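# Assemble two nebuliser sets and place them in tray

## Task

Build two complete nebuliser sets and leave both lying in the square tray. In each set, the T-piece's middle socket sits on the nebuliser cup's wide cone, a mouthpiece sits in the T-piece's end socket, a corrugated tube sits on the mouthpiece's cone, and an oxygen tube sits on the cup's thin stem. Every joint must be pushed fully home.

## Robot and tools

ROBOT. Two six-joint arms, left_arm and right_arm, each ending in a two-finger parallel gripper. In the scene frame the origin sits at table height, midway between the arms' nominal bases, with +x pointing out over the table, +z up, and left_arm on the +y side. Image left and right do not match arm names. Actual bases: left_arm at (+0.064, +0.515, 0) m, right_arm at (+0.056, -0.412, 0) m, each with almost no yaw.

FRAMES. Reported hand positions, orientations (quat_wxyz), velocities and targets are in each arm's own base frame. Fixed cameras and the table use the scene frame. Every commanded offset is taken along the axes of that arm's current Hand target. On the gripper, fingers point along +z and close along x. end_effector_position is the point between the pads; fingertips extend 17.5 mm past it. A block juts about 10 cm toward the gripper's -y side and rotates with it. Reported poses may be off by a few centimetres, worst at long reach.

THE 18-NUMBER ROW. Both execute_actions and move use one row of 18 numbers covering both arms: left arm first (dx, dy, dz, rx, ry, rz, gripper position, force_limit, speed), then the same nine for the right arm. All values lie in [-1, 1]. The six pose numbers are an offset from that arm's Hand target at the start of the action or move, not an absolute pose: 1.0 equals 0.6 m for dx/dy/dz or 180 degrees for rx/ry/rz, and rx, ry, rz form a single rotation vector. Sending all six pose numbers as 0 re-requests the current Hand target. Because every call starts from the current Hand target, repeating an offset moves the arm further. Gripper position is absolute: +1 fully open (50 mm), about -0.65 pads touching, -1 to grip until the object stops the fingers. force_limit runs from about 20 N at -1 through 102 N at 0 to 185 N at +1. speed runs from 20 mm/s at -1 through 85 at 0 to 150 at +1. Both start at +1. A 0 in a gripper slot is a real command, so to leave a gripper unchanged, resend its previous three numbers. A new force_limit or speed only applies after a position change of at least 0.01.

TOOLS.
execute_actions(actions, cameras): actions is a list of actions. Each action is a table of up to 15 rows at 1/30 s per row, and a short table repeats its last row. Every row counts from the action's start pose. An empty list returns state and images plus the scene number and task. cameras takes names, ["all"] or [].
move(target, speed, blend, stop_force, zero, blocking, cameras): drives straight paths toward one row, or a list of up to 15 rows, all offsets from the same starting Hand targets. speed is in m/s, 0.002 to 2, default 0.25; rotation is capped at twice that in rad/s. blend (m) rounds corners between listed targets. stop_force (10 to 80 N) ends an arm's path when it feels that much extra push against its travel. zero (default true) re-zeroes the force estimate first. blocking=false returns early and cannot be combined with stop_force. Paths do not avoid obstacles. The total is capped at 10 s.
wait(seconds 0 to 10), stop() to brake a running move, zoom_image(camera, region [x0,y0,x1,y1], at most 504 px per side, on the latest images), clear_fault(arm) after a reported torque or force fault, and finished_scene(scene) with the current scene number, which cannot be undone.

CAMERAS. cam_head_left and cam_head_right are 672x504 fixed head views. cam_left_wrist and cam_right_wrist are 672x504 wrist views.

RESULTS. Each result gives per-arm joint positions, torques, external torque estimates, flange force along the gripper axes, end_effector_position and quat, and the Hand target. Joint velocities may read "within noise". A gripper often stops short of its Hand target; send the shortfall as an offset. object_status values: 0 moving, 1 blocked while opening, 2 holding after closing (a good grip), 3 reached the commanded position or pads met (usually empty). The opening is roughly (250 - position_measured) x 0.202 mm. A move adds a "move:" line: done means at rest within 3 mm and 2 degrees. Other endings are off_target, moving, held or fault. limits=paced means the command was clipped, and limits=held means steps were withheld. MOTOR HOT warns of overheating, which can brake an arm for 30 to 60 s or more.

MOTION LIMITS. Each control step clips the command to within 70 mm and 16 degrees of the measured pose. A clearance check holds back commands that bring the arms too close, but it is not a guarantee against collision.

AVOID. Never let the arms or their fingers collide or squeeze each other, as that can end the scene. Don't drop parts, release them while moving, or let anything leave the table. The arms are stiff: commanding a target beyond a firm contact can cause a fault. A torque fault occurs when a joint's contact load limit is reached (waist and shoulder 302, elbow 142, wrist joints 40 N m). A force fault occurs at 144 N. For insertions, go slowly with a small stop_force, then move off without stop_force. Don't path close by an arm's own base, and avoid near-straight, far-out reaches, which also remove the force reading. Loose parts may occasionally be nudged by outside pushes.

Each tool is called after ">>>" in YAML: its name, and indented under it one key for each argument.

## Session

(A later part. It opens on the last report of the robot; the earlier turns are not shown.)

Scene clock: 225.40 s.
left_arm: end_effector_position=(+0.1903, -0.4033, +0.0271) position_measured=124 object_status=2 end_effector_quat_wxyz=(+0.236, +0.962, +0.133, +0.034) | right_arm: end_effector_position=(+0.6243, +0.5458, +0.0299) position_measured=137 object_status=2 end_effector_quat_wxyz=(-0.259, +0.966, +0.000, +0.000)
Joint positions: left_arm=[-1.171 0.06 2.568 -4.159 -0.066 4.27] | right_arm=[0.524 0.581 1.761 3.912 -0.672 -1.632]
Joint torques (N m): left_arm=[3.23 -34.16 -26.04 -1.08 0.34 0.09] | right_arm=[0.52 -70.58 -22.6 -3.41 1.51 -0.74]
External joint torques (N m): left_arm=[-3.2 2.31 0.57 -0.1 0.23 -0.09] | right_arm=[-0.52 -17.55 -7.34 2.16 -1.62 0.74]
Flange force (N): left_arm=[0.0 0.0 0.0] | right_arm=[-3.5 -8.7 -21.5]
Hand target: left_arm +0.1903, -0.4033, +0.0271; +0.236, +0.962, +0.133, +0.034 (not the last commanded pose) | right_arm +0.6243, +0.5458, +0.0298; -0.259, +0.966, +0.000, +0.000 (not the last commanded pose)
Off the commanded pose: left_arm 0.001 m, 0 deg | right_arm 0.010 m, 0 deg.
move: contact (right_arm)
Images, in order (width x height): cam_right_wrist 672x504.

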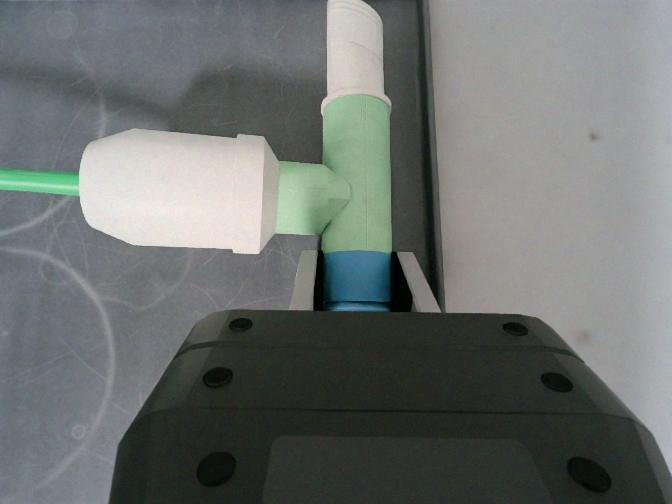

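>>> move:
  target:
    - [0,0,0,0,0,0,-1,0.3,-0.6,0,-0.0008,-0.0014,0,0,0,-1,0.5,-0.6]
    - [0,0,0,0,0,0,-1,0.3,-0.6,0,-0.0008,-0.0014,0,0,0,0.35,0.5,-1]
    - [0.0004,0.0772,-0.1477,0,0,0,-1,0.3,-0.6,0,-0.0591,-0.1024,0,0,0,0.35,0.5,-1]
    - [0.139,0.1244,-0.241,0.0264,-0.0174,0.0403,-1,0.3,-0.6,-0.2072,0.002,-0.4827,-0.055,-0.008,-0.029,0.35,0.5,-1]
    - [0.2768,0.1667,-0.3125,0.0528,-0.0348,0.0806,-1,0.3,-0.6,-0.684,0.3125,-0.3925,-0.1655,-0.0232,-0.0869,0.35,0.5,-1]
  speed: [0.02, 0.05, 0.12, 0.3, 0.35]
  blend: [0, 0, 0.01, 0.05, 0]
  cameras: ["cam_head_left","cam_left_wrist","cam_right_wrist"]

Scene clock: 234.90 s.
left_arm: end_effector_position=(+0.3502, -0.3599, +0.2398) position_measured=124 object_status=2 end_effector_quat_wxyz=(+0.157, +0.988, +0.000, +0.000) | right_arm: end_effector_position=(+0.2140, +0.2658, +0.1402) position_measured=100 object_status=3 end_effector_quat_wxyz=(+0.000, +0.990, +0.139, +0.000)
Joint positions: left_arm=[-0.734 -0.092 2.134 -3.438 -0.907 4.139] | right_arm=[0.791 -0.179 2.386 3.142 -0.935 -1.059]
Joint torques (N m): left_arm=[3.69 -32.7 -40.19 -4.06 0.33 0.05] | right_arm=[-1.73 -15.11 -35.22 -4.37 0.29 -0.72]
External joint torques (N m): left_arm=[-3.67 3.09 1 -0.13 0.13 -0.05] | right_arm=[1.75 -1.12 0.02 0.92 -0.26 0.72]
Flange force (N): left_arm=[-2.7 6.9 6.6] | right_arm=[-5.4 -5.0 -2.2]
Hand target: left_arm +0.3502, -0.3599, +0.2398; +0.157, +0.988, +0.000, +0.000 | right_arm +0.2139, +0.2657, +0.1402; +0.000, +0.990, +0.139, +0.000
Off the commanded pose: left_arm 0.000 m, 0 deg | right_arm 0.000 m, 0 deg.
move: done
Images, in order (width x height): cam_head_left 672x504, cam_left_wrist 672x504, cam_right_wrist 672x504.

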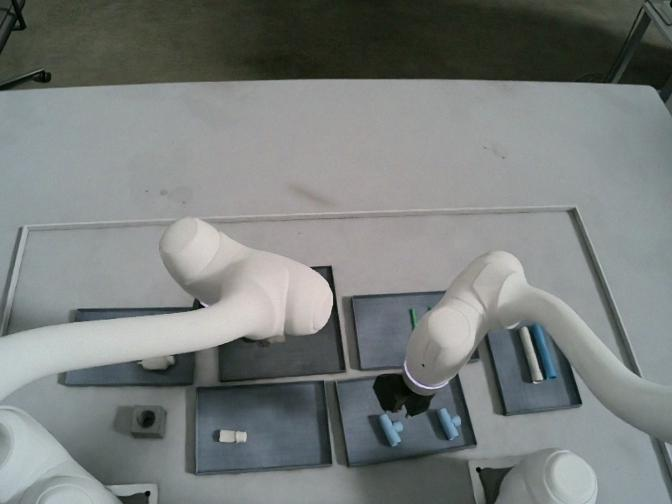

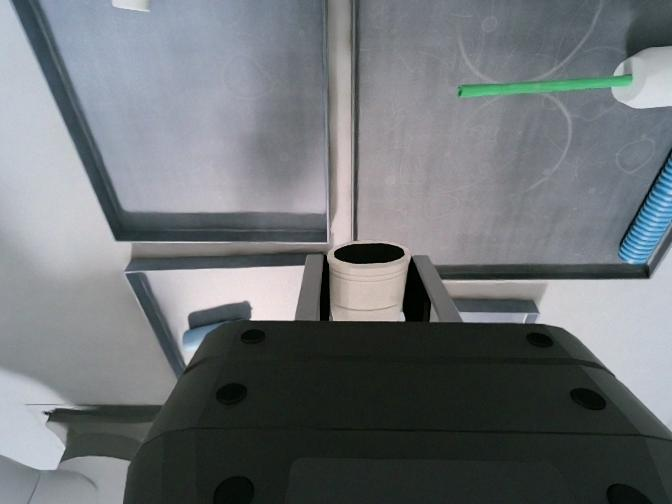

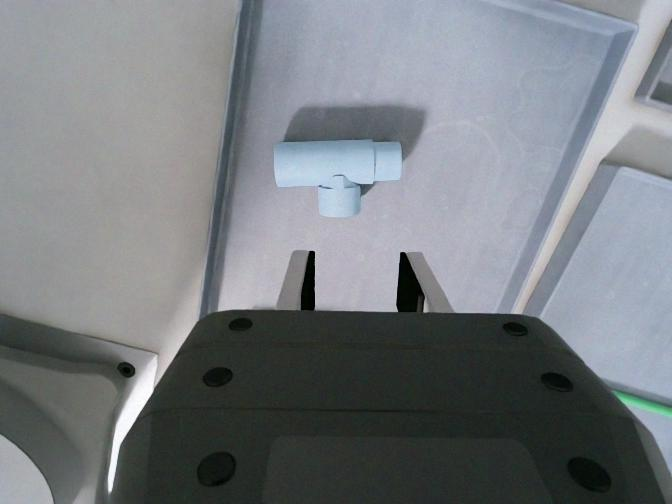

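>>> move:
  target:
    - [0,0,0,0,0,0,-1,0.3,-0.6,0,0,0,0,0,0,0.6,0.3,-0.6]
    - [0,0,0,0,0,0,-1,0.3,-0.6,-0.0078,-0.0018,0.1945,0,0,0,0.6,0.3,-0.6]
    - [0,0,0,0,0,0,-1,0.3,-0.6,-0.0078,-0.0018,0.1945,0,0,0,-1,0.3,-0.6]
    - [0,0,0,0,0,0,-1,0.3,-0.6,-0.0078,-0.0018,0.0278,0,0,0,-1,0.3,-0.6]
    - [0.066,0.0229,0.0649,0,0,0,-1,0.3,-0.6,0.3103,-0.1612,-0.0785,0.0965,0.1281,0.5781,-1,0.3,-0.6]
  speed: [0.1, 0.15, 0.1, 0.25, 0.4]
  blend: [0, 0, 0, 0.03, 0]
  cameras: ["cam_left_wrist","cam_right_wrist"]

Scene clock: 243.83 s.
left_arm: end_effector_position=(+0.3887, -0.3843, +0.2079) position_measured=124 object_status=2 end_effector_quat_wxyz=(+0.157, +0.988, +0.000, +0.000) | right_arm: end_effector_position=(+0.3572, +0.4017, +0.1838) position_measured=134 object_status=2 end_effector_quat_wxyz=(-0.146, +0.731, -0.651, +0.141)
Joint positions: left_arm=[-0.719 0.012 2.1 -3.46 -0.844 4.184] | right_arm=[0.944 0.005 2.18 2.674 -0.739 1.143]
Joint torques (N m): left_arm=[3.5 -42.42 -38.84 -3.91 0.25 0.1] | right_arm=[-1.59 -37.81 -37.82 -4.98 0.78 -0.73]
External joint torques (N m): left_arm=[-3.49 3.59 1.16 -0.09 0.17 -0.1] | right_arm=[1.78 -0.66 0.25 1.01 -0.3 0.73]
Flange force (N): left_arm=[-1.8 6.0 7.3] | right_arm=[-2.4 4.0 -3.0]
Hand target: left_arm +0.3887, -0.3844, +0.2079; +0.157, +0.988, +0.000, +0.000 (not the last commanded pose) | right_arm +0.3572, +0.4016, +0.1838; -0.146, +0.731, -0.651, +0.141 (not the last commanded pose)
Off the commanded pose: left_arm 0.002 m, 0 deg | right_arm 0.013 m, 7 deg.
led back after a hold (right arm): the arm was led back toward your command in small steps, so it may still be short of it.
move: held (left_arm, right_arm; a check stopped the path); limits=held
pose unreachable (left arm): on one or more control steps of this call, first in action 0 (counted from 0), this arm could not follow its commanded pose, so it was not sent that pose on those steps. It may still have moved: this result reports where it is.
cause: moving toward the commanded pose would bring a part of the arm too close to another arm (a part of this arm just beyond joint 4 (forearm roll) and a part of the right arm just beyond its joint 5 (wrist pitch), at the place that arm was heading or pushing toward when its own hold began).
pose unreachable (right arm): on one or more control steps of this call, first in action 0 (counted from 0), this arm could not follow its commanded pose, so it was not sent that pose on those steps. It may still have moved: this result reports where it is.
cause: moving toward the commanded pose would bring a part of the arm too close to another arm (a part of this arm just beyond joint 5 (wrist pitch) and a part of the left arm just beyond its joint 4 (forearm roll), along the way the arms are being sent, or toward where that arm still pushes).
Images, in order (width x height): cam_left_wrist 672x504, cam_right_wrist 672x504.

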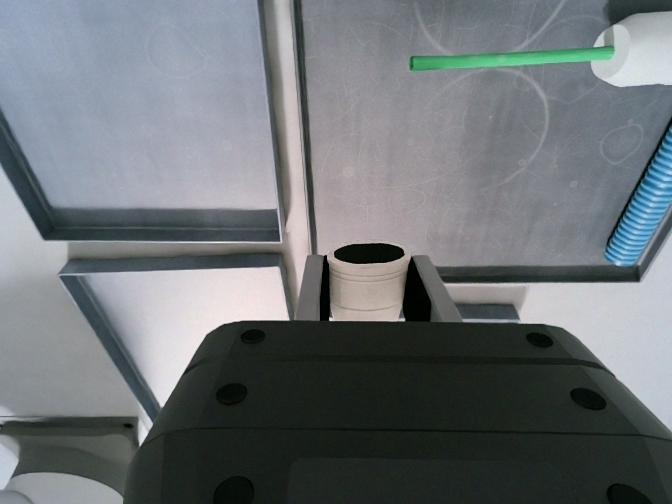

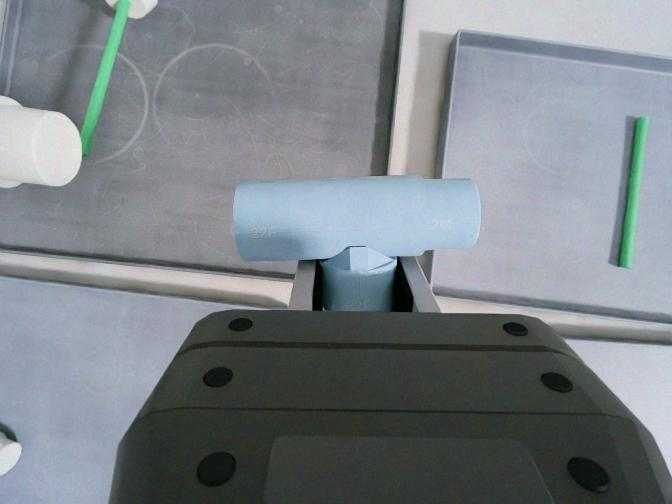

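>>> move:
  target: [0,0,0,0,0,0,-1,0.3,-0.6,-0.0115,-0.0263,-0.0161,-0.1302,0.0022,0.0363,-1,0.3,-0.6]
  speed: 0.25
  cameras: ["cam_head_left","cam_head_right","cam_left_wrist","cam_right_wrist"]

Scene clock: 248.70 s.
left_arm: end_effector_position=(+0.3887, -0.3844, +0.2079) position_measured=124 object_status=2 end_effector_quat_wxyz=(+0.157, +0.988, +0.000, +0.000) | right_arm: end_effector_position=(+0.3574, +0.4019, +0.1842) position_measured=134 object_status=2 end_effector_quat_wxyz=(-0.141, +0.731, -0.654, +0.136)
Joint positions: left_arm=[-0.719 0.012 2.1 -3.459 -0.844 4.184] | right_arm=[0.938 0.007 2.173 2.698 -0.748 1.122]
Joint torques (N m): left_arm=[3.2 -42.21 -38.67 -3.91 0.25 0.07] | right_arm=[-1.61 -37.99 -37.99 -4.9 0.79 -0.84]
External joint torques (N m): left_arm=[-3.03 2.72 0.79 -0.11 0.17 -0.07] | right_arm=[1.56 -0.08 0.43 0.91 -0.3 0.84]
Flange force (N): left_arm=[-1.8 5.2 5.7] | right_arm=[-2.8 4.0 -1.7]
Hand target: left_arm +0.3887, -0.3844, +0.2079; +0.157, +0.988, +0.000, +0.000 | right_arm +0.3574, +0.4019, +0.1842; -0.141, +0.731, -0.654, +0.136 (not the last commanded pose)
Off the commanded pose: left_arm 0.000 m, 0 deg | right_arm 0.019 m, 23 deg.
move: held (right_arm; a check stopped the path); limits=held
pose unreachable (right arm): on one or more control steps of this call, first in action 0 (counted from 0), this arm could not follow its commanded pose, so it was not sent that pose on those steps. It may still have moved: this result reports where it is.
cause: moving toward the commanded pose would bring a part of the arm too close to another arm (a part of this arm just beyond joint 5 (wrist pitch) and a part of the left arm just beyond its joint 4 (forearm roll), along the way the arms are being sent, or toward where that arm still pushes).

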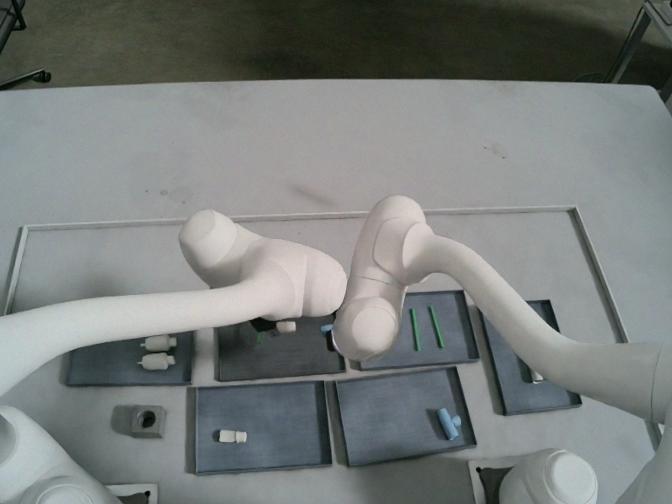

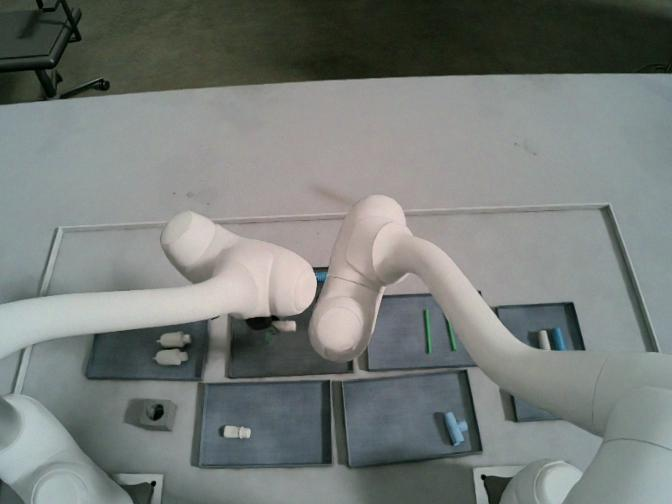

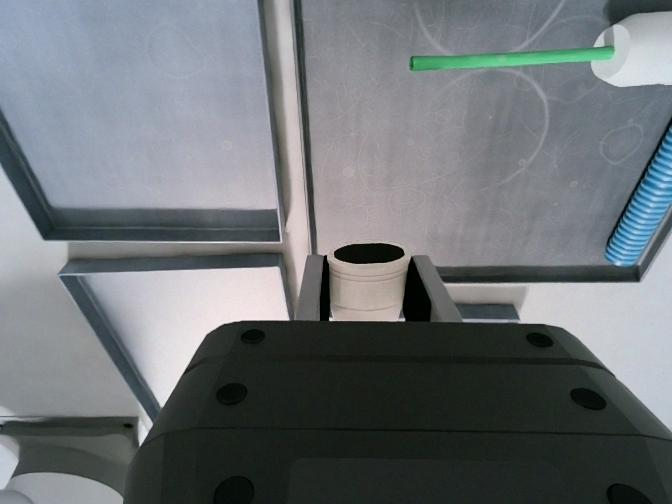

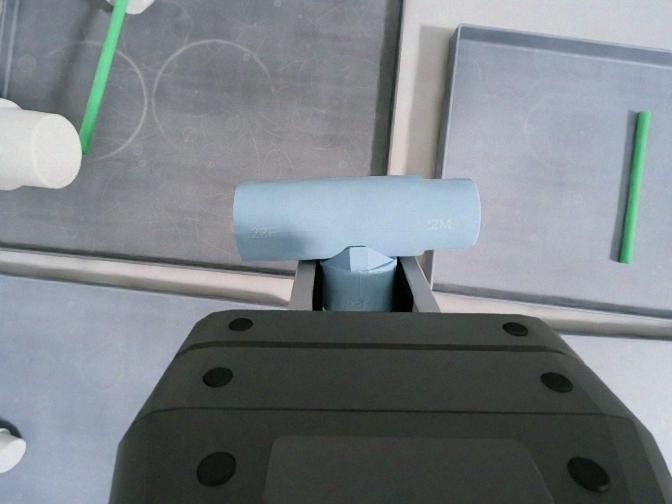

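>>> move:
  target:
    - [0,0,0,0,0,0,-1,0.3,-0.6,0.2493,0.0007,-0.0685,0,0,0,-1,0.3,-0.6]
    - [0.1699,0.0991,-0.0418,-0.0672,0.1152,0,-1,0.3,-0.6,0.2493,0.0007,-0.0685,0,0,0,-1,0.3,-0.6]
    - [0.2901,0.1692,-0.1357,-0.1232,0.2112,0,-1,0.3,-0.6,0.2493,0.0007,-0.0685,0,0,0,-1,0.3,-0.6]
    - [0.3629,0.2117,-0.2443,-0.169,0.2897,0,-1,0.3,-0.6,0.2493,0.0007,-0.0685,0,0,0,-1,0.3,-0.6]
  speed: [0.3, 0.25, 0.25, 0.2]
  blend: [0.01, 0.01, 0.01, 0]

Scene clock: 257.77 s.
left_arm: end_effector_position=(+0.6066, -0.4598, +0.3865) position_measured=124 object_status=2 end_effector_quat_wxyz=(+0.386, +0.814, +0.068, +0.429) | right_arm: end_effector_position=(+0.3574, +0.2520, +0.2241) position_measured=134 object_status=2 end_effector_quat_wxyz=(-0.141, +0.731, -0.654, +0.136)
Joint positions: left_arm=[-0.719 0.012 2.101 -3.461 0.21 4.186] | right_arm=[0.68 -0.243 2.301 2.825 -0.779 0.761]
Joint torques (N m): left_arm=[3.53 -44.64 -41.04 -3.17 2.6 0.1] | right_arm=[-1.96 -13.59 -40.42 -5.17 1.16 -0.71]
External joint torques (N m): left_arm=[-3.52 3.46 1.04 -0.08 0.08 -0.05] | right_arm=[1.97 -0.76 0.33 0.91 -0.3 0.71]
Flange force (N): left_arm=[0.0 0.0 0.0] | right_arm=[-4.9 4.8 -3.1]
Hand target: left_arm +0.6066, -0.4598, +0.3865; +0.386, +0.814, +0.068, +0.429 | right_arm +0.3574, +0.2520, +0.2241; -0.141, +0.731, -0.654, +0.136
Off the commanded pose: left_arm 0.000 m, 0 deg | right_arm 0.000 m, 0 deg.
move: done

>>> move:
  target:
    - [-0.1357,0.0373,-0.0209,-0.0239,-0.0911,-0.007,-1,0.3,-0.6,0,0,0,0,0,0,-1,0.3,-0.6]
    - [-0.1699,-0.0991,-0.0418,0.0672,-0.1152,0,-1,0.3,-0.6,0,0,0,0,0,0,-1,0.3,-0.6]
  speed: 0.15
  blend: 0.003

Scene clock: 262.53 s.
left_arm: end_effector_position=(+0.5373, -0.4493, +0.2883) position_measured=124 object_status=2 end_effector_quat_wxyz=(+0.304, +0.914, +0.042, +0.266) | right_arm: end_effector_position=(+0.3574, +0.2520, +0.2241) position_measured=134 object_status=2 end_effector_quat_wxyz=(-0.141, +0.731, -0.654, +0.136)
Joint positions: left_arm=[-0.719 0.012 2.101 -3.457 -0.209 4.181] | right_arm=[0.68 -0.243 2.301 2.825 -0.779 0.761]
Joint torques (N m): left_arm=[3.55 -44.2 -40.49 -3.48 1.91 0.1] | right_arm=[-1.66 -13.53 -40.46 -5.26 1.14 -0.78]
External joint torques (N m): left_arm=[-3.51 3.59 1.04 -0.12 0.12 -0.06] | right_arm=[1.7 -1.14 0.15 0.98 -0.27 0.78]
Flange force (N): left_arm=[0.0 0.0 0.0] | right_arm=[-4.1 4.6 -3.6]
Hand target: left_arm +0.5373, -0.4493, +0.2883; +0.304, +0.914, +0.042, +0.266 | right_arm +0.3574, +0.2520, +0.2241; -0.141, +0.731, -0.654, +0.136
Off the commanded pose: left_arm 0.000 m, 0 deg | right_arm 0.000 m, 0 deg.
move: done

>>> move:
  target:
    - [0.2213,0.1291,-0.0734,-0.0896,0.1536,0,-1,0.3,-0.6,0,0,0,0,0,0,-1,0.3,-0.6]
    - [0.1217,0.2063,-0.0634,-0.1409,0.0855,0.0083,-1,0.3,-0.6,0,0,0,0,0,0,-1,0.3,-0.6]
    - [-0.0017,0.1905,-0.0391,-0.1289,0.0012,0.0116,-1,0.3,-0.6,0,0,0,0,0,0,-1,0.3,-0.6]
  speed: [0.25, 0.12, 0.12]

Scene clock: 268.87 s.
left_arm: end_effector_position=(+0.5147, -0.5298, +0.3697) position_measured=124 object_status=2 end_effector_quat_wxyz=(+0.477, +0.834, -0.028, +0.276) | right_arm: end_effector_position=(+0.3574, +0.2520, +0.2241) position_measured=134 object_status=2 end_effector_quat_wxyz=(-0.141, +0.731, -0.654, +0.136)
Joint positions: left_arm=[-0.719 0.012 2.101 -1.891 0.349 2.615] | right_arm=[0.68 -0.243 2.301 2.825 -0.779 0.761]
Joint torques (N m): left_arm=[3.55 -41.47 -37.98 -1.83 1.11 0.09] | right_arm=[-1.56 -13.8 -40.36 -5.2 1.22 -0.79]
External joint torques (N m): left_arm=[-3.47 3.03 0.9 -0.11 0.15 -0.05] | right_arm=[1.55 -0.42 0.18 0.93 -0.35 0.79]
Flange force (N): left_arm=[0.0 0.0 0.0] | right_arm=[-4.7 3.8 -2.5]
Hand target: left_arm +0.5147, -0.5298, +0.3697; +0.477, +0.834, -0.028, +0.276 | right_arm +0.3574, +0.2520, +0.2241; -0.141, +0.731, -0.654, +0.136
Off the commanded pose: left_arm 0.000 m, 0 deg | right_arm 0.000 m, 0 deg.
move: done

>>> move:
  target:
    - [-0.0782,-0.098,-0.0166,0.0665,-0.0506,-0.0136,-1,0.3,-0.6,0,0,0,0,0,0,-1,0.3,-0.6]
    - [-0.0649,-0.2173,-0.0566,0.1504,-0.0398,-0.0194,-1,0.3,-0.6,0,0,0,0,0,0,-1,0.3,-0.6]
    - [-0.1648,-0.2543,-0.1068,0.1871,-0.1075,-0.033,-1,0.3,-0.6,0,0,0,0,0,0,-1,0.3,-0.6]
    - [-0.2572,-0.2765,-0.1815,0.2238,-0.1773,-0.0469,-1,0.3,-0.6,0,0,0,0,0,0,-1,0.3,-0.6]
  speed: [0.12, 0.12, 0.25, 0.25]
  blend: [0, 0, 0.01, 0]

Scene clock: 275.17 s.
left_arm: end_effector_position=(+0.3884, -0.3847, +0.2080) position_measured=124 object_status=2 end_effector_quat_wxyz=(+0.157, +0.988, +0.000, -0.001) | right_arm: end_effector_position=(+0.3574, +0.2520, +0.2241) position_measured=134 object_status=2 end_effector_quat_wxyz=(-0.141, +0.731, -0.654, +0.136)
Joint positions: left_arm=[-0.719 0.012 2.1 -0.32 0.844 1.044] | right_arm=[0.68 -0.243 2.301 2.825 -0.779 0.761]
Joint torques (N m): left_arm=[4.05 -41.16 -37.45 2.9 -0.65 0.09] | right_arm=[-1.35 -13.79 -40.56 -5.25 1.19 -0.74]
External joint torques (N m): left_arm=[-4.03 3.74 1.02 0.01 0.21 -0.09] | right_arm=[1.39 -1.34 0.26 0.97 -0.32 0.74]
Flange force (N): left_arm=[-2.0 7.2 6.8] | right_arm=[-2.9 4.5 -3.7]
Hand target: left_arm +0.3884, -0.3847, +0.2079; +0.157, +0.988, +0.000, -0.001 | right_arm +0.3574, +0.2520, +0.2241; -0.141, +0.731, -0.654, +0.136
Off the commanded pose: left_arm 0.000 m, 0 deg | right_arm 0.000 m, 0 deg.
move: done

>>> move:
  target: [0.0023,0,0.0016,0,0,0,-1,0.3,-0.6,-0.2612,-0.0178,0.0698,0.0132,0.0096,0.0333,-1,0.3,-0.6]
  speed: 0.25
  cameras: ["cam_head_left","cam_left_wrist","cam_right_wrist"]

>>> zoom_image:
  camera: "cam_right_wrist"
  region: [0, 100, 504, 320]

Scene clock: 276.80 s.
left_arm: end_effector_position=(+0.3897, -0.3850, +0.2070) position_measured=124 object_status=2 end_effector_quat_wxyz=(+0.157, +0.988, +0.000, -0.001) | right_arm: end_effector_position=(+0.3663, +0.4100, +0.1874) position_measured=134 object_status=2 end_effector_quat_wxyz=(-0.153, +0.690, -0.690, +0.153)
Joint positions: left_arm=[-0.717 0.015 2.099 -0.321 0.843 1.046] | right_arm=[0.962 0.029 2.154 2.62 -0.768 1.307]
Joint torques (N m): left_arm=[3.46 -41.28 -37.24 2.94 -0.63 0.06] | right_arm=[-2.18 -38.95 -37.79 -4.92 0.64 -0.8]
External joint torques (N m): left_arm=[-3.46 3.36 0.83 -0.04 0.2 -0.07] | right_arm=[2.08 -1.86 0.11 0.93 -0.3 0.8]
Flange force (N): left_arm=[-1.4 6.3 6.0] | right_arm=[-0.8 5.0 -4.9]
Hand target: left_arm +0.3897, -0.3850, +0.2070; +0.157, +0.988, +0.000, -0.001 | right_arm +0.3663, +0.4101, +0.1874; -0.153, +0.691, -0.690, +0.153
Off the commanded pose: left_arm 0.000 m, 0 deg | right_arm 0.000 m, 0 deg.
move: done
Images, in order (width x height): cam_head_left 672x504, cam_left_wrist 672x504, cam_right_wrist 672x504.

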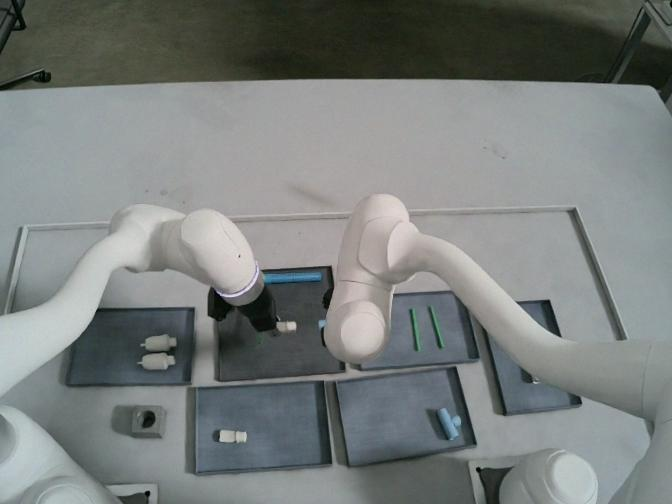

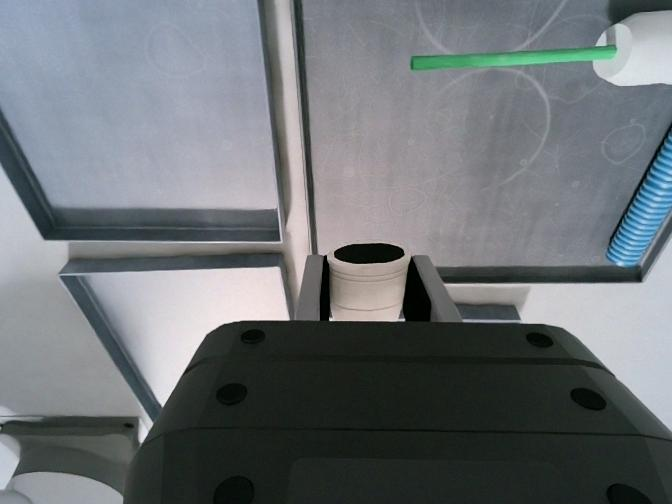

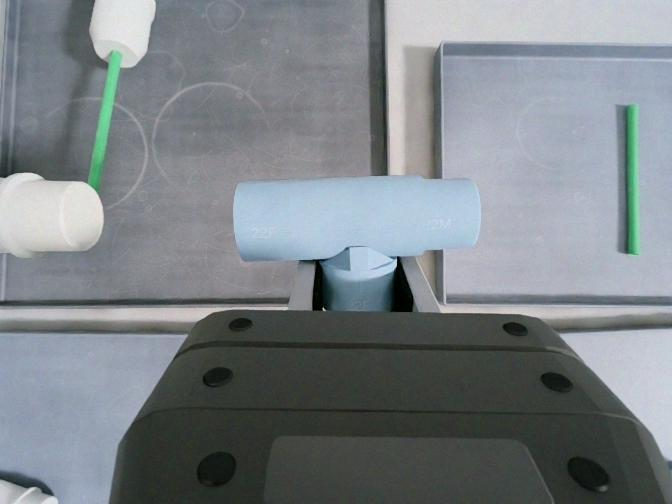

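Scaled by 1.000.

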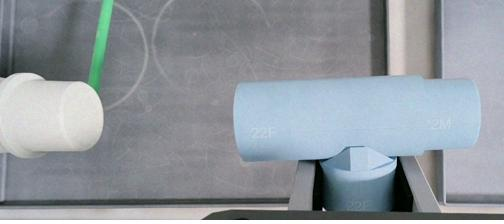

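>>> zoom_image:
  camera: "cam_right_wrist"
  region: [0, 150, 252, 290]

>>> zoom_image:
  camera: "cam_right_wrist"
  region: [225, 150, 495, 320]

Scaled by 2.000 from the camera's 672x504 image, which has a finer 960x720 frame.

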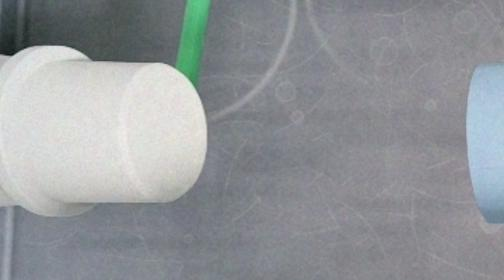

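Scaled by 1.867 from the camera's 672x504 image, which has a finer 960x720 frame.

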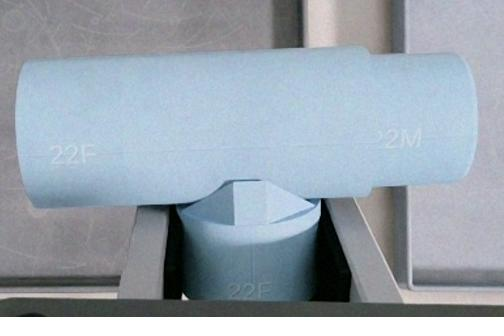

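>>> zoom_image:
  camera: "cam_right_wrist"
  region: [225, 165, 345, 275]

>>> zoom_image:
  camera: "cam_right_wrist"
  region: [370, 165, 490, 275]

Scaled by 4.200 from the camera's 672x504 image, which has a finer 960x720 frame.

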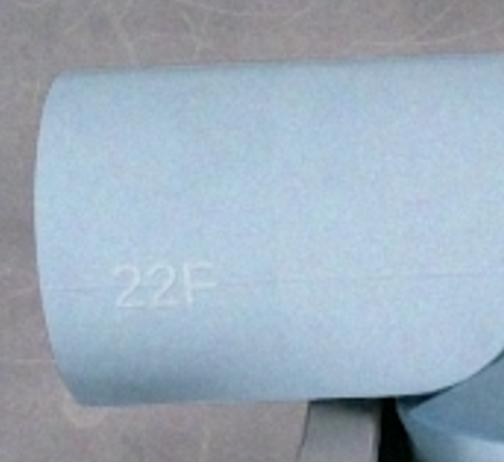

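Scaled by 4.200 from the camera's 672x504 image, which has a finer 960x720 frame.

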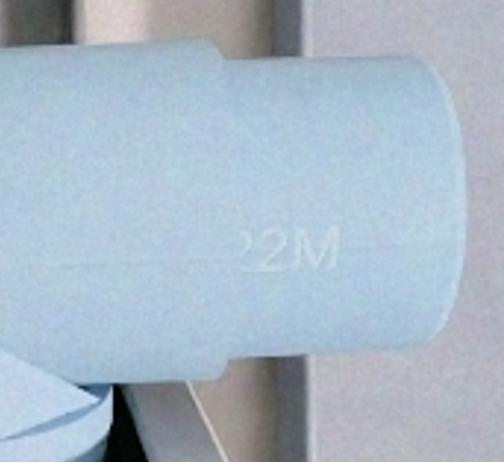

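>>> zoom_image:
  camera: "cam_right_wrist"
  region: [0, 165, 120, 275]

Scaled by 4.200 from the camera's 672x504 image, which has a finer 960x720 frame.

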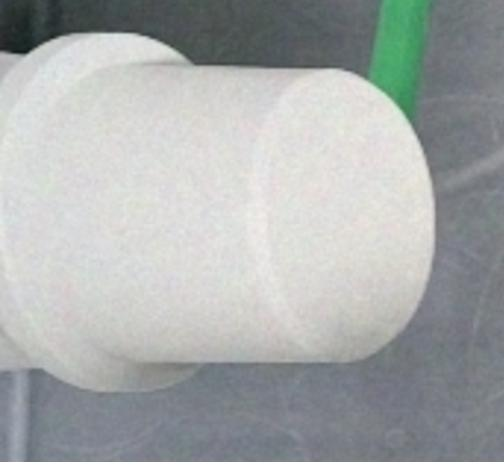

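>>> move:
  target: [0,0.046,0.0202,0,0,0,-1,0.3,-0.6,0,0,0,0,0.0054,0.0116,-1,0.3,-0.6]
  speed: 0.1
  cameras: ["cam_right_wrist"]

>>> zoom_image:
  camera: "cam_right_wrist"
  region: [100, 150, 340, 290]

>>> zoom_image:
  camera: "cam_right_wrist"
  region: [370, 165, 490, 275]

Scene clock: 287.57 s.
left_arm: end_effector_position=(+0.3897, -0.4150, +0.2041) position_measured=124 object_status=2 end_effector_quat_wxyz=(+0.157, +0.988, +0.000, -0.001) | right_arm: end_effector_position=(+0.3663, +0.4101, +0.1874) position_measured=134 object_status=2 end_effector_quat_wxyz=(-0.150, +0.677, -0.704, +0.156)
Joint positions: left_arm=[-0.762 0.048 2.072 -0.312 0.826 0.999] | right_arm=[0.968 0.036 2.147 2.613 -0.787 1.353]
Joint torques (N m): left_arm=[3.36 -44.76 -37.2 2.96 -0.68 0.1] | right_arm=[-1.66 -41.35 -37.8 -4.98 0.64 -0.73]
External joint torques (N m): left_arm=[-3.37 3.35 0.82 -0.04 0.21 -0.1] | right_arm=[1.91 -0.4 -0.11 0.94 -0.33 0.73]
Flange force (N): left_arm=[-1.6 5.9 5.7] | right_arm=[-2.6 4.0 -3.0]
Hand target: left_arm +0.3897, -0.4150, +0.2041; +0.157, +0.988, +0.000, -0.001 | right_arm +0.3663, +0.4101, +0.1874; -0.150, +0.677, -0.704, +0.156
Off the commanded pose: left_arm 0.000 m, 0 deg | right_arm 0.000 m, 0 deg.
move: done
Images, in order (width x height): cam_right_wrist 672x504.

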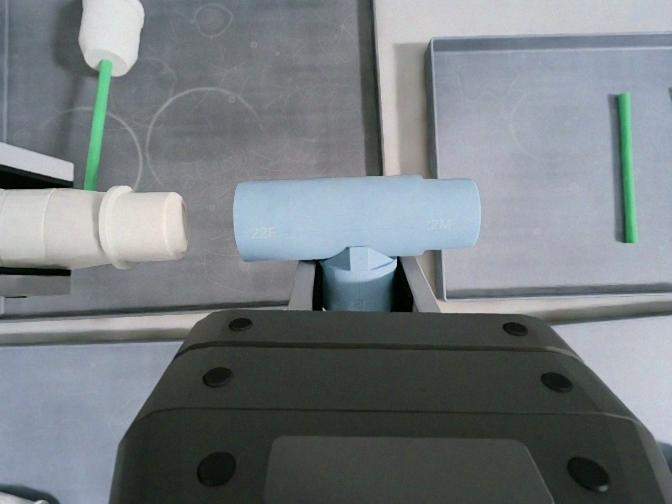

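Scaled by 2.100 from the camera's 672x504 image, which has a finer 960x720 frame.

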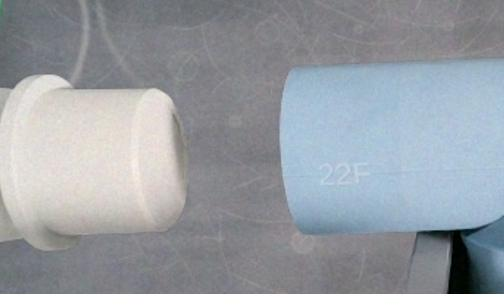

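Scaled by 4.200 from the camera's 672x504 image, which has a finer 960x720 frame.

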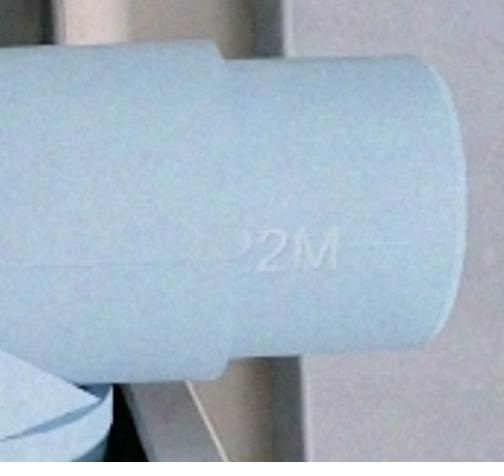

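>>> move:
  target: [0.0008,0.0634,0.0206,0,0,0,-1,0.3,-0.6,0,0,0,0,0,0,-1,0.3,-0.6]
  speed: 0.02
  stop_force: 20
  cameras: ["cam_right_wrist"]

>>> zoom_image:
  camera: "cam_right_wrist"
  region: [100, 150, 340, 290]

Scene clock: 291.00 s.
left_arm: end_effector_position=(+0.3899, -0.4394, +0.2040) position_measured=124 object_status=2 end_effector_quat_wxyz=(+0.157, +0.988, +0.000, -0.001) | right_arm: end_effector_position=(+0.3663, +0.4101, +0.1873) position_measured=134 object_status=2 end_effector_quat_wxyz=(-0.150, +0.677, -0.704, +0.156)
Joint positions: left_arm=[-0.796 0.073 2.045 -0.303 0.82 0.961] | right_arm=[0.968 0.036 2.147 2.613 -0.787 1.353]
Joint torques (N m): left_arm=[-12.74 -43.42 -47.65 -3.72 -5.37 0.06] | right_arm=[10.66 -43.75 -61.3 -4.64 12.27 -1.13]
External joint torques (N m): left_arm=[12.87 -0.78 11.3 6.67 4.89 -0.06] | right_arm=[-10.55 2.54 23.62 0.63 -11.97 1.13]
Flange force (N): left_arm=[2.5 -27.6 -11.0] | right_arm=[35.3 9.9 2.0]
Hand target: left_arm +0.3899, -0.4394, +0.2040; +0.157, +0.988, +0.000, -0.001 (not the last commanded pose) | right_arm +0.3663, +0.4101, +0.1874; -0.150, +0.677, -0.704, +0.156
Off the commanded pose: left_arm 0.016 m, 0 deg | right_arm 0.000 m, 0 deg.
move: contact (left_arm)
Images, in order (width x height): cam_right_wrist 672x504.

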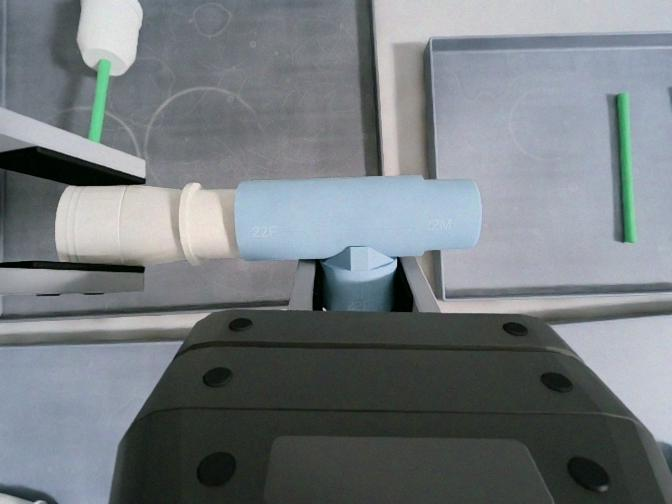

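Scaled by 2.100 from the camera's 672x504 image, which has a finer 960x720 frame.

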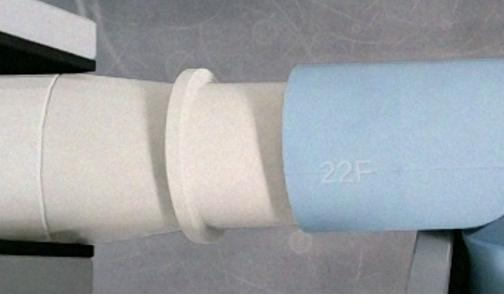

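>>> move:
  target:
    - [0.0018,0.0016,0.0005,0,-0.0211,-0.0069,-1,0.3,-0.6,0,0,0,0,0,0,-1,0.3,-0.6]
    - [-0.0018,0.0024,0.0008,0,0.0211,0.0069,-1,0.3,-0.6,0,0,0,0,0,0,-1,0.3,-0.6]
    - [0.0018,0.0032,0.001,0,-0.0211,-0.0069,-1,0.3,-0.6,0,0,0,0,0,0,-1,0.3,-0.6]
    - [0,0.0032,0.001,0,0,0,-1,0.3,-0.6,0,0,0,0,0,0,-1,0.3,-0.6]
  speed: 0.08
  blend: 0.001
  cameras: ["cam_right_wrist"]

Scene clock: 295.10 s.
left_arm: end_effector_position=(+0.3899, -0.4414, +0.2040) position_measured=124 object_status=2 end_effector_quat_wxyz=(+0.157, +0.988, +0.000, -0.001) | right_arm: end_effector_position=(+0.3663, +0.4101, +0.1873) position_measured=134 object_status=2 end_effector_quat_wxyz=(-0.150, +0.676, -0.704, +0.156)
Joint positions: left_arm=[-0.798 0.075 2.042 -0.303 0.819 0.958] | right_arm=[0.968 0.036 2.147 2.613 -0.787 1.353]
Joint torques (N m): left_arm=[-32.19 -38.59 -61.02 -11.96 -11.73 -0.08] | right_arm=[26.16 -46.73 -90.13 -3.9 26.62 -1.48]
External joint torques (N m): left_arm=[32.29 -6.08 24.51 14.92 11.23 0.08] | right_arm=[-26.33 5.37 52.53 -0.1 -26.34 1.48]
Flange force (N): left_arm=[6.8 -68.2 -32.2] | right_arm=[83.3 16.3 7.5]
Hand target: left_arm +0.3899, -0.4414, +0.2040; +0.157, +0.988, +0.000, -0.001 | right_arm +0.3663, +0.4101, +0.1874; -0.150, +0.677, -0.704, +0.156
Off the commanded pose: left_arm 0.000 m, 0 deg | right_arm 0.000 m, 0 deg.
move: done
Images, in order (width x height): cam_right_wrist 672x504.

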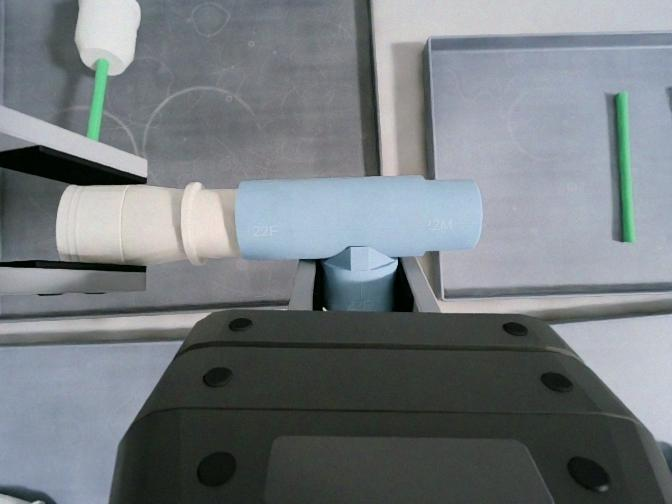

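>>> zoom_image:
  camera: "cam_right_wrist"
  region: [170, 165, 290, 275]

Scaled by 4.200 from the camera's 672x504 image, which has a finer 960x720 frame.

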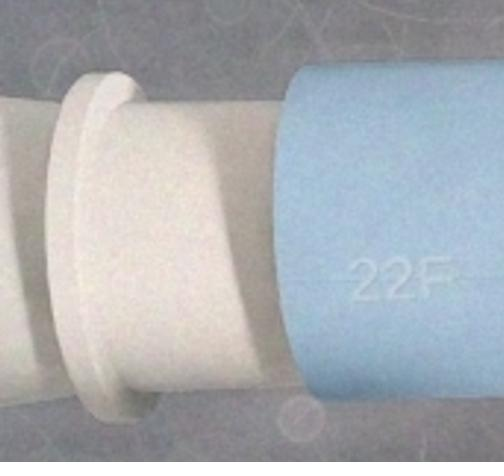

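>>> move:
  target: [0,-0.00951,-0.00309,0,0,0,-1,0.3,-0.6,0,0,0,0,0,0,-1,0.3,-0.6]
  speed: 0.02
  cameras: ["cam_right_wrist","cam_left_wrist"]

Scene clock: 300.43 s.
left_arm: end_effector_position=(+0.3899, -0.4354, +0.2040) position_measured=124 object_status=2 end_effector_quat_wxyz=(+0.157, +0.988, +0.000, -0.001) | right_arm: end_effector_position=(+0.3663, +0.4103, +0.1875) position_measured=134 object_status=2 end_effector_quat_wxyz=(-0.150, +0.677, -0.704, +0.156)
Joint positions: left_arm=[-0.79 0.069 2.049 -0.305 0.821 0.967] | right_arm=[0.968 0.036 2.147 2.613 -0.787 1.353]
Joint torques (N m): left_arm=[3.46 -47.06 -37.29 2.97 -0.67 0.04] | right_arm=[-1.3 -41.32 -37.4 -4.98 0.52 -0.76]
External joint torques (N m): left_arm=[-3.46 3.65 0.96 -0.03 0.19 -0.04] | right_arm=[1.61 -0.92 -0.66 0.93 -0.2 0.76]
Flange force (N): left_arm=[-1.6 5.7 6.2] | right_arm=[-2.3 3.1 -3.5]
Hand target: left_arm +0.3900, -0.4354, +0.2040; +0.157, +0.988, +0.000, -0.001 | right_arm +0.3663, +0.4101, +0.1874; -0.150, +0.677, -0.704, +0.156
Off the commanded pose: left_arm 0.000 m, 0 deg | right_arm 0.000 m, 0 deg.
move: done
Images, in order (width x height): cam_left_wrist 672x504, cam_right_wrist 672x504.

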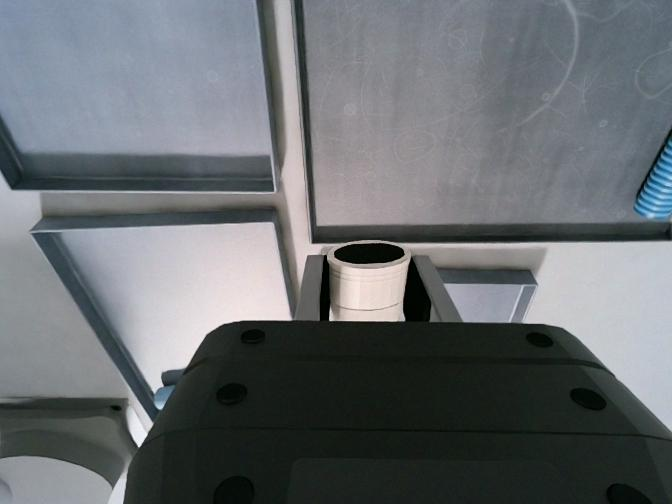

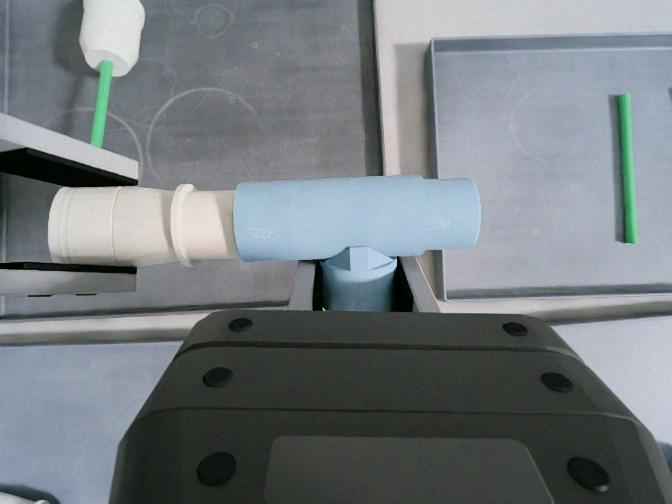

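>>> zoom_image:
  camera: "cam_right_wrist"
  region: [120, 150, 320, 290]

Scaled by 2.520 from the camera's 672x504 image, which has a finer 960x720 frame.

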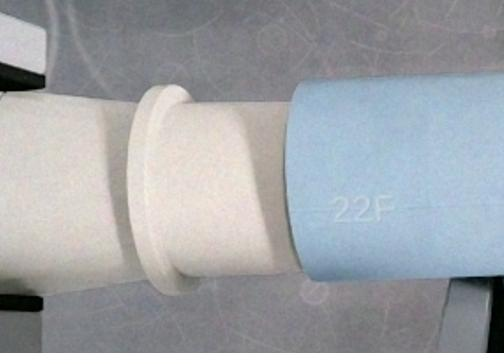

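>>> move:
  target: [0.0016,0,0,0,0,0,-1,0.3,-0.6,0,0,0,0,0,0,-1,0.3,-0.6]
  speed: 0.02
  cameras: ["cam_right_wrist"]

>>> zoom_image:
  camera: "cam_right_wrist"
  region: [160, 160, 280, 280]

>>> zoom_image:
  camera: "cam_right_wrist"
  region: [380, 160, 500, 280]

Scene clock: 301.93 s.
left_arm: end_effector_position=(+0.3909, -0.4354, +0.2040) position_measured=124 object_status=2 end_effector_quat_wxyz=(+0.157, +0.988, +0.000, -0.001) | right_arm: end_effector_position=(+0.3663, +0.4101, +0.1874) position_measured=134 object_status=2 end_effector_quat_wxyz=(-0.150, +0.677, -0.704, +0.156)
Joint positions: left_arm=[-0.789 0.07 2.048 -0.305 0.821 0.969] | right_arm=[0.968 0.036 2.147 2.613 -0.787 1.353]
Joint torques (N m): left_arm=[3.47 -47.47 -37.42 2.95 -0.65 0.11] | right_arm=[-1.4 -41.33 -37.88 -4.96 0.57 -0.71]
External joint torques (N m): left_arm=[-3.34 3.77 0.91 0.01 0.16 -0.11] | right_arm=[1.32 0.04 0.17 0.95 -0.27 0.71]
Flange force (N): left_arm=[-1.4 5.8 6.2] | right_arm=[-2.1 3.2 -1.7]
Hand target: left_arm +0.3909, -0.4354, +0.2040; +0.157, +0.988, +0.000, -0.001 | right_arm +0.3663, +0.4101, +0.1874; -0.150, +0.677, -0.704, +0.156
Off the commanded pose: left_arm 0.000 m, 0 deg | right_arm 0.000 m, 0 deg.
move: done
Images, in order (width x height): cam_right_wrist 672x504.

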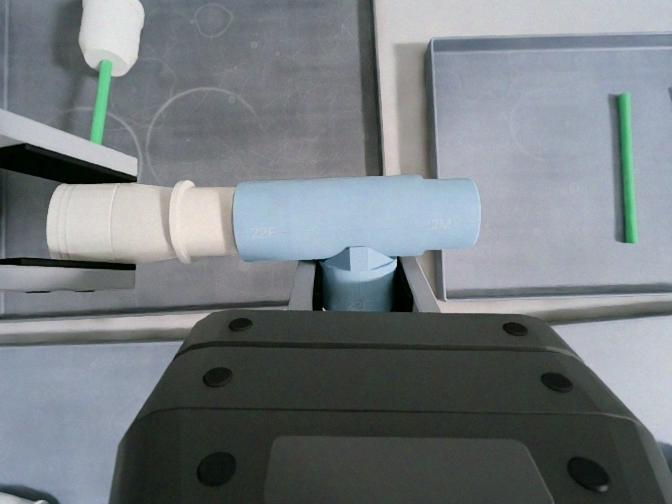

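Scaled by 4.200 from the camera's 672x504 image, which has a finer 960x720 frame.

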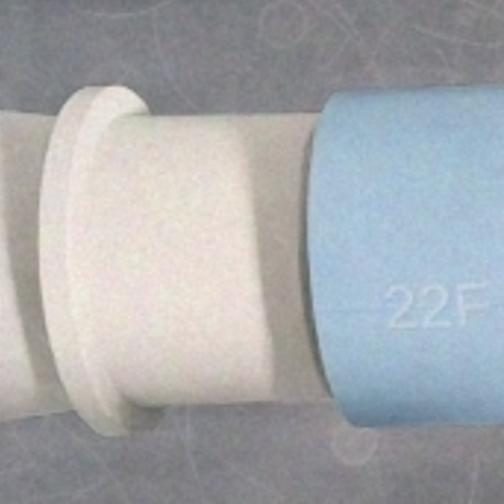

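Scaled by 4.200 from the camera's 672x504 image, which has a finer 960x720 frame.

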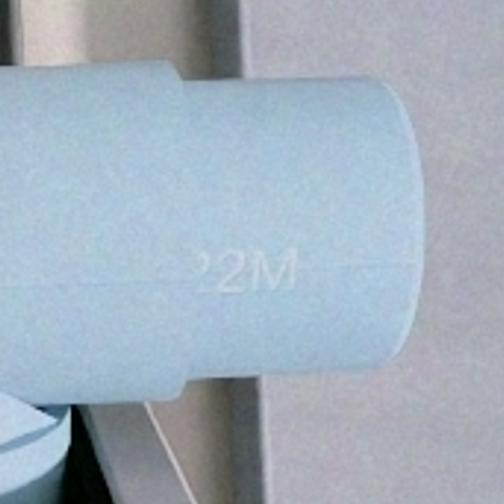

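>>> move:
  target: [0,0,0,0,0,0,-1,0.3,-0.6,0,0,0,0,0,0,-1,0.3,-0.6]
  cameras: ["cam_left_wrist","cam_head_left"]

>>> zoom_image:
  camera: "cam_left_wrist"
  region: [290, 220, 450, 340]

Scene clock: 303.87 s.
left_arm: end_effector_position=(+0.3909, -0.4354, +0.2040) position_measured=124 object_status=2 end_effector_quat_wxyz=(+0.157, +0.988, +0.000, -0.001) | right_arm: end_effector_position=(+0.3663, +0.4101, +0.1874) position_measured=134 object_status=2 end_effector_quat_wxyz=(-0.150, +0.677, -0.704, +0.156)
Joint positions: left_arm=[-0.789 0.07 2.048 -0.305 0.821 0.969] | right_arm=[0.968 0.036 2.147 2.613 -0.787 1.353]
Joint torques (N m): left_arm=[3.57 -47.19 -37.35 2.99 -0.66 0.08] | right_arm=[-1.6 -41.12 -37.88 -4.96 0.65 -0.82]
External joint torques (N m): left_arm=[-3.57 3.75 0.94 -0.04 0.17 -0.08] | right_arm=[1.24 -0.12 0.32 0.97 -0.38 0.82]
Flange force (N): left_arm=[-1.7 6.0 6.4] | right_arm=[-1.7 3.5 -1.9]
Hand target: left_arm +0.3909, -0.4354, +0.2040; +0.157, +0.988, +0.000, -0.001 | right_arm +0.3663, +0.4101, +0.1874; -0.150, +0.677, -0.704, +0.156
Off the commanded pose: left_arm 0.000 m, 0 deg | right_arm 0.000 m, 0 deg.
move: done
Images, in order (width x height): cam_head_left 672x504, cam_left_wrist 672x504.

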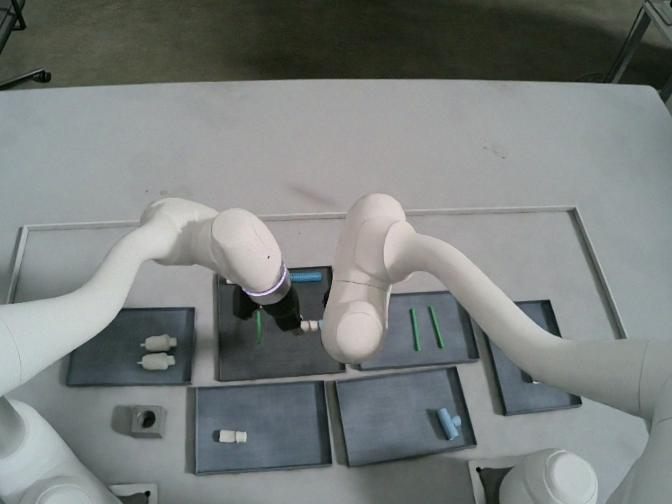

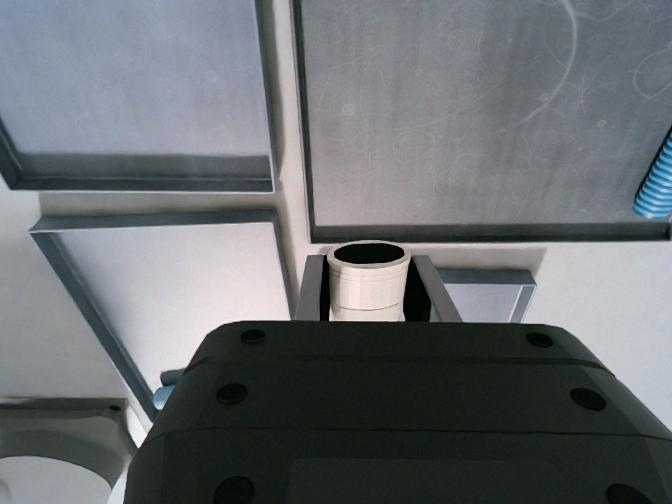

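Scaled by 3.150 from the camera's 672x504 image, which has a finer 960x720 frame.

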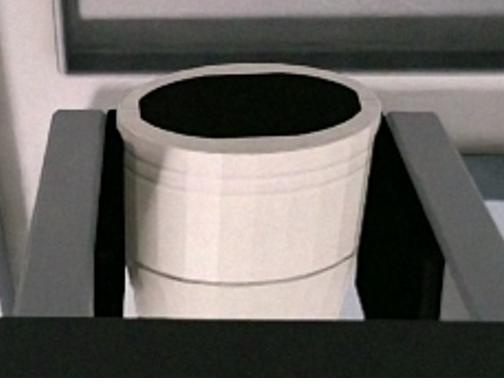

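>>> move:
  target: [0,0.0135,0.0044,0,0,0,-1,0.3,-0.6,0,0,0,0,0,0,-1,0.3,-0.6]
  speed: 0.02
  stop_force: 25

Scene clock: 307.20 s.
left_arm: end_effector_position=(+0.3909, -0.4403, +0.2039) position_measured=124 object_status=2 end_effector_quat_wxyz=(+0.157, +0.988, +0.000, -0.001) | right_arm: end_effector_position=(+0.3663, +0.4100, +0.1873) position_measured=134 object_status=2 end_effector_quat_wxyz=(-0.150, +0.676, -0.704, +0.156)
Joint positions: left_arm=[-0.796 0.075 2.042 -0.303 0.82 0.961] | right_arm=[0.968 0.036 2.147 2.613 -0.787 1.353]
Joint torques (N m): left_arm=[-19.05 -42.43 -50.85 -5.98 -6.72 0.4] | right_arm=[14.8 -44.42 -69.95 -4.83 16.46 -1.58]
External joint torques (N m): left_arm=[19.06 -1.56 14.34 8.95 6.22 -0.4] | right_arm=[-14.7 2.55 32.16 0.81 -16.16 1.58]
Flange force (N): left_arm=[5.5 -38.0 -16.0] | right_arm=[49.8 13.3 2.1]
Hand target: left_arm +0.3909, -0.4402, +0.2039; +0.157, +0.988, +0.000, -0.001 (not the last commanded pose) | right_arm +0.3663, +0.4101, +0.1874; -0.150, +0.677, -0.704, +0.156
Off the commanded pose: left_arm 0.004 m, 0 deg | right_arm 0.000 m, 0 deg.
move: contact (left_arm)


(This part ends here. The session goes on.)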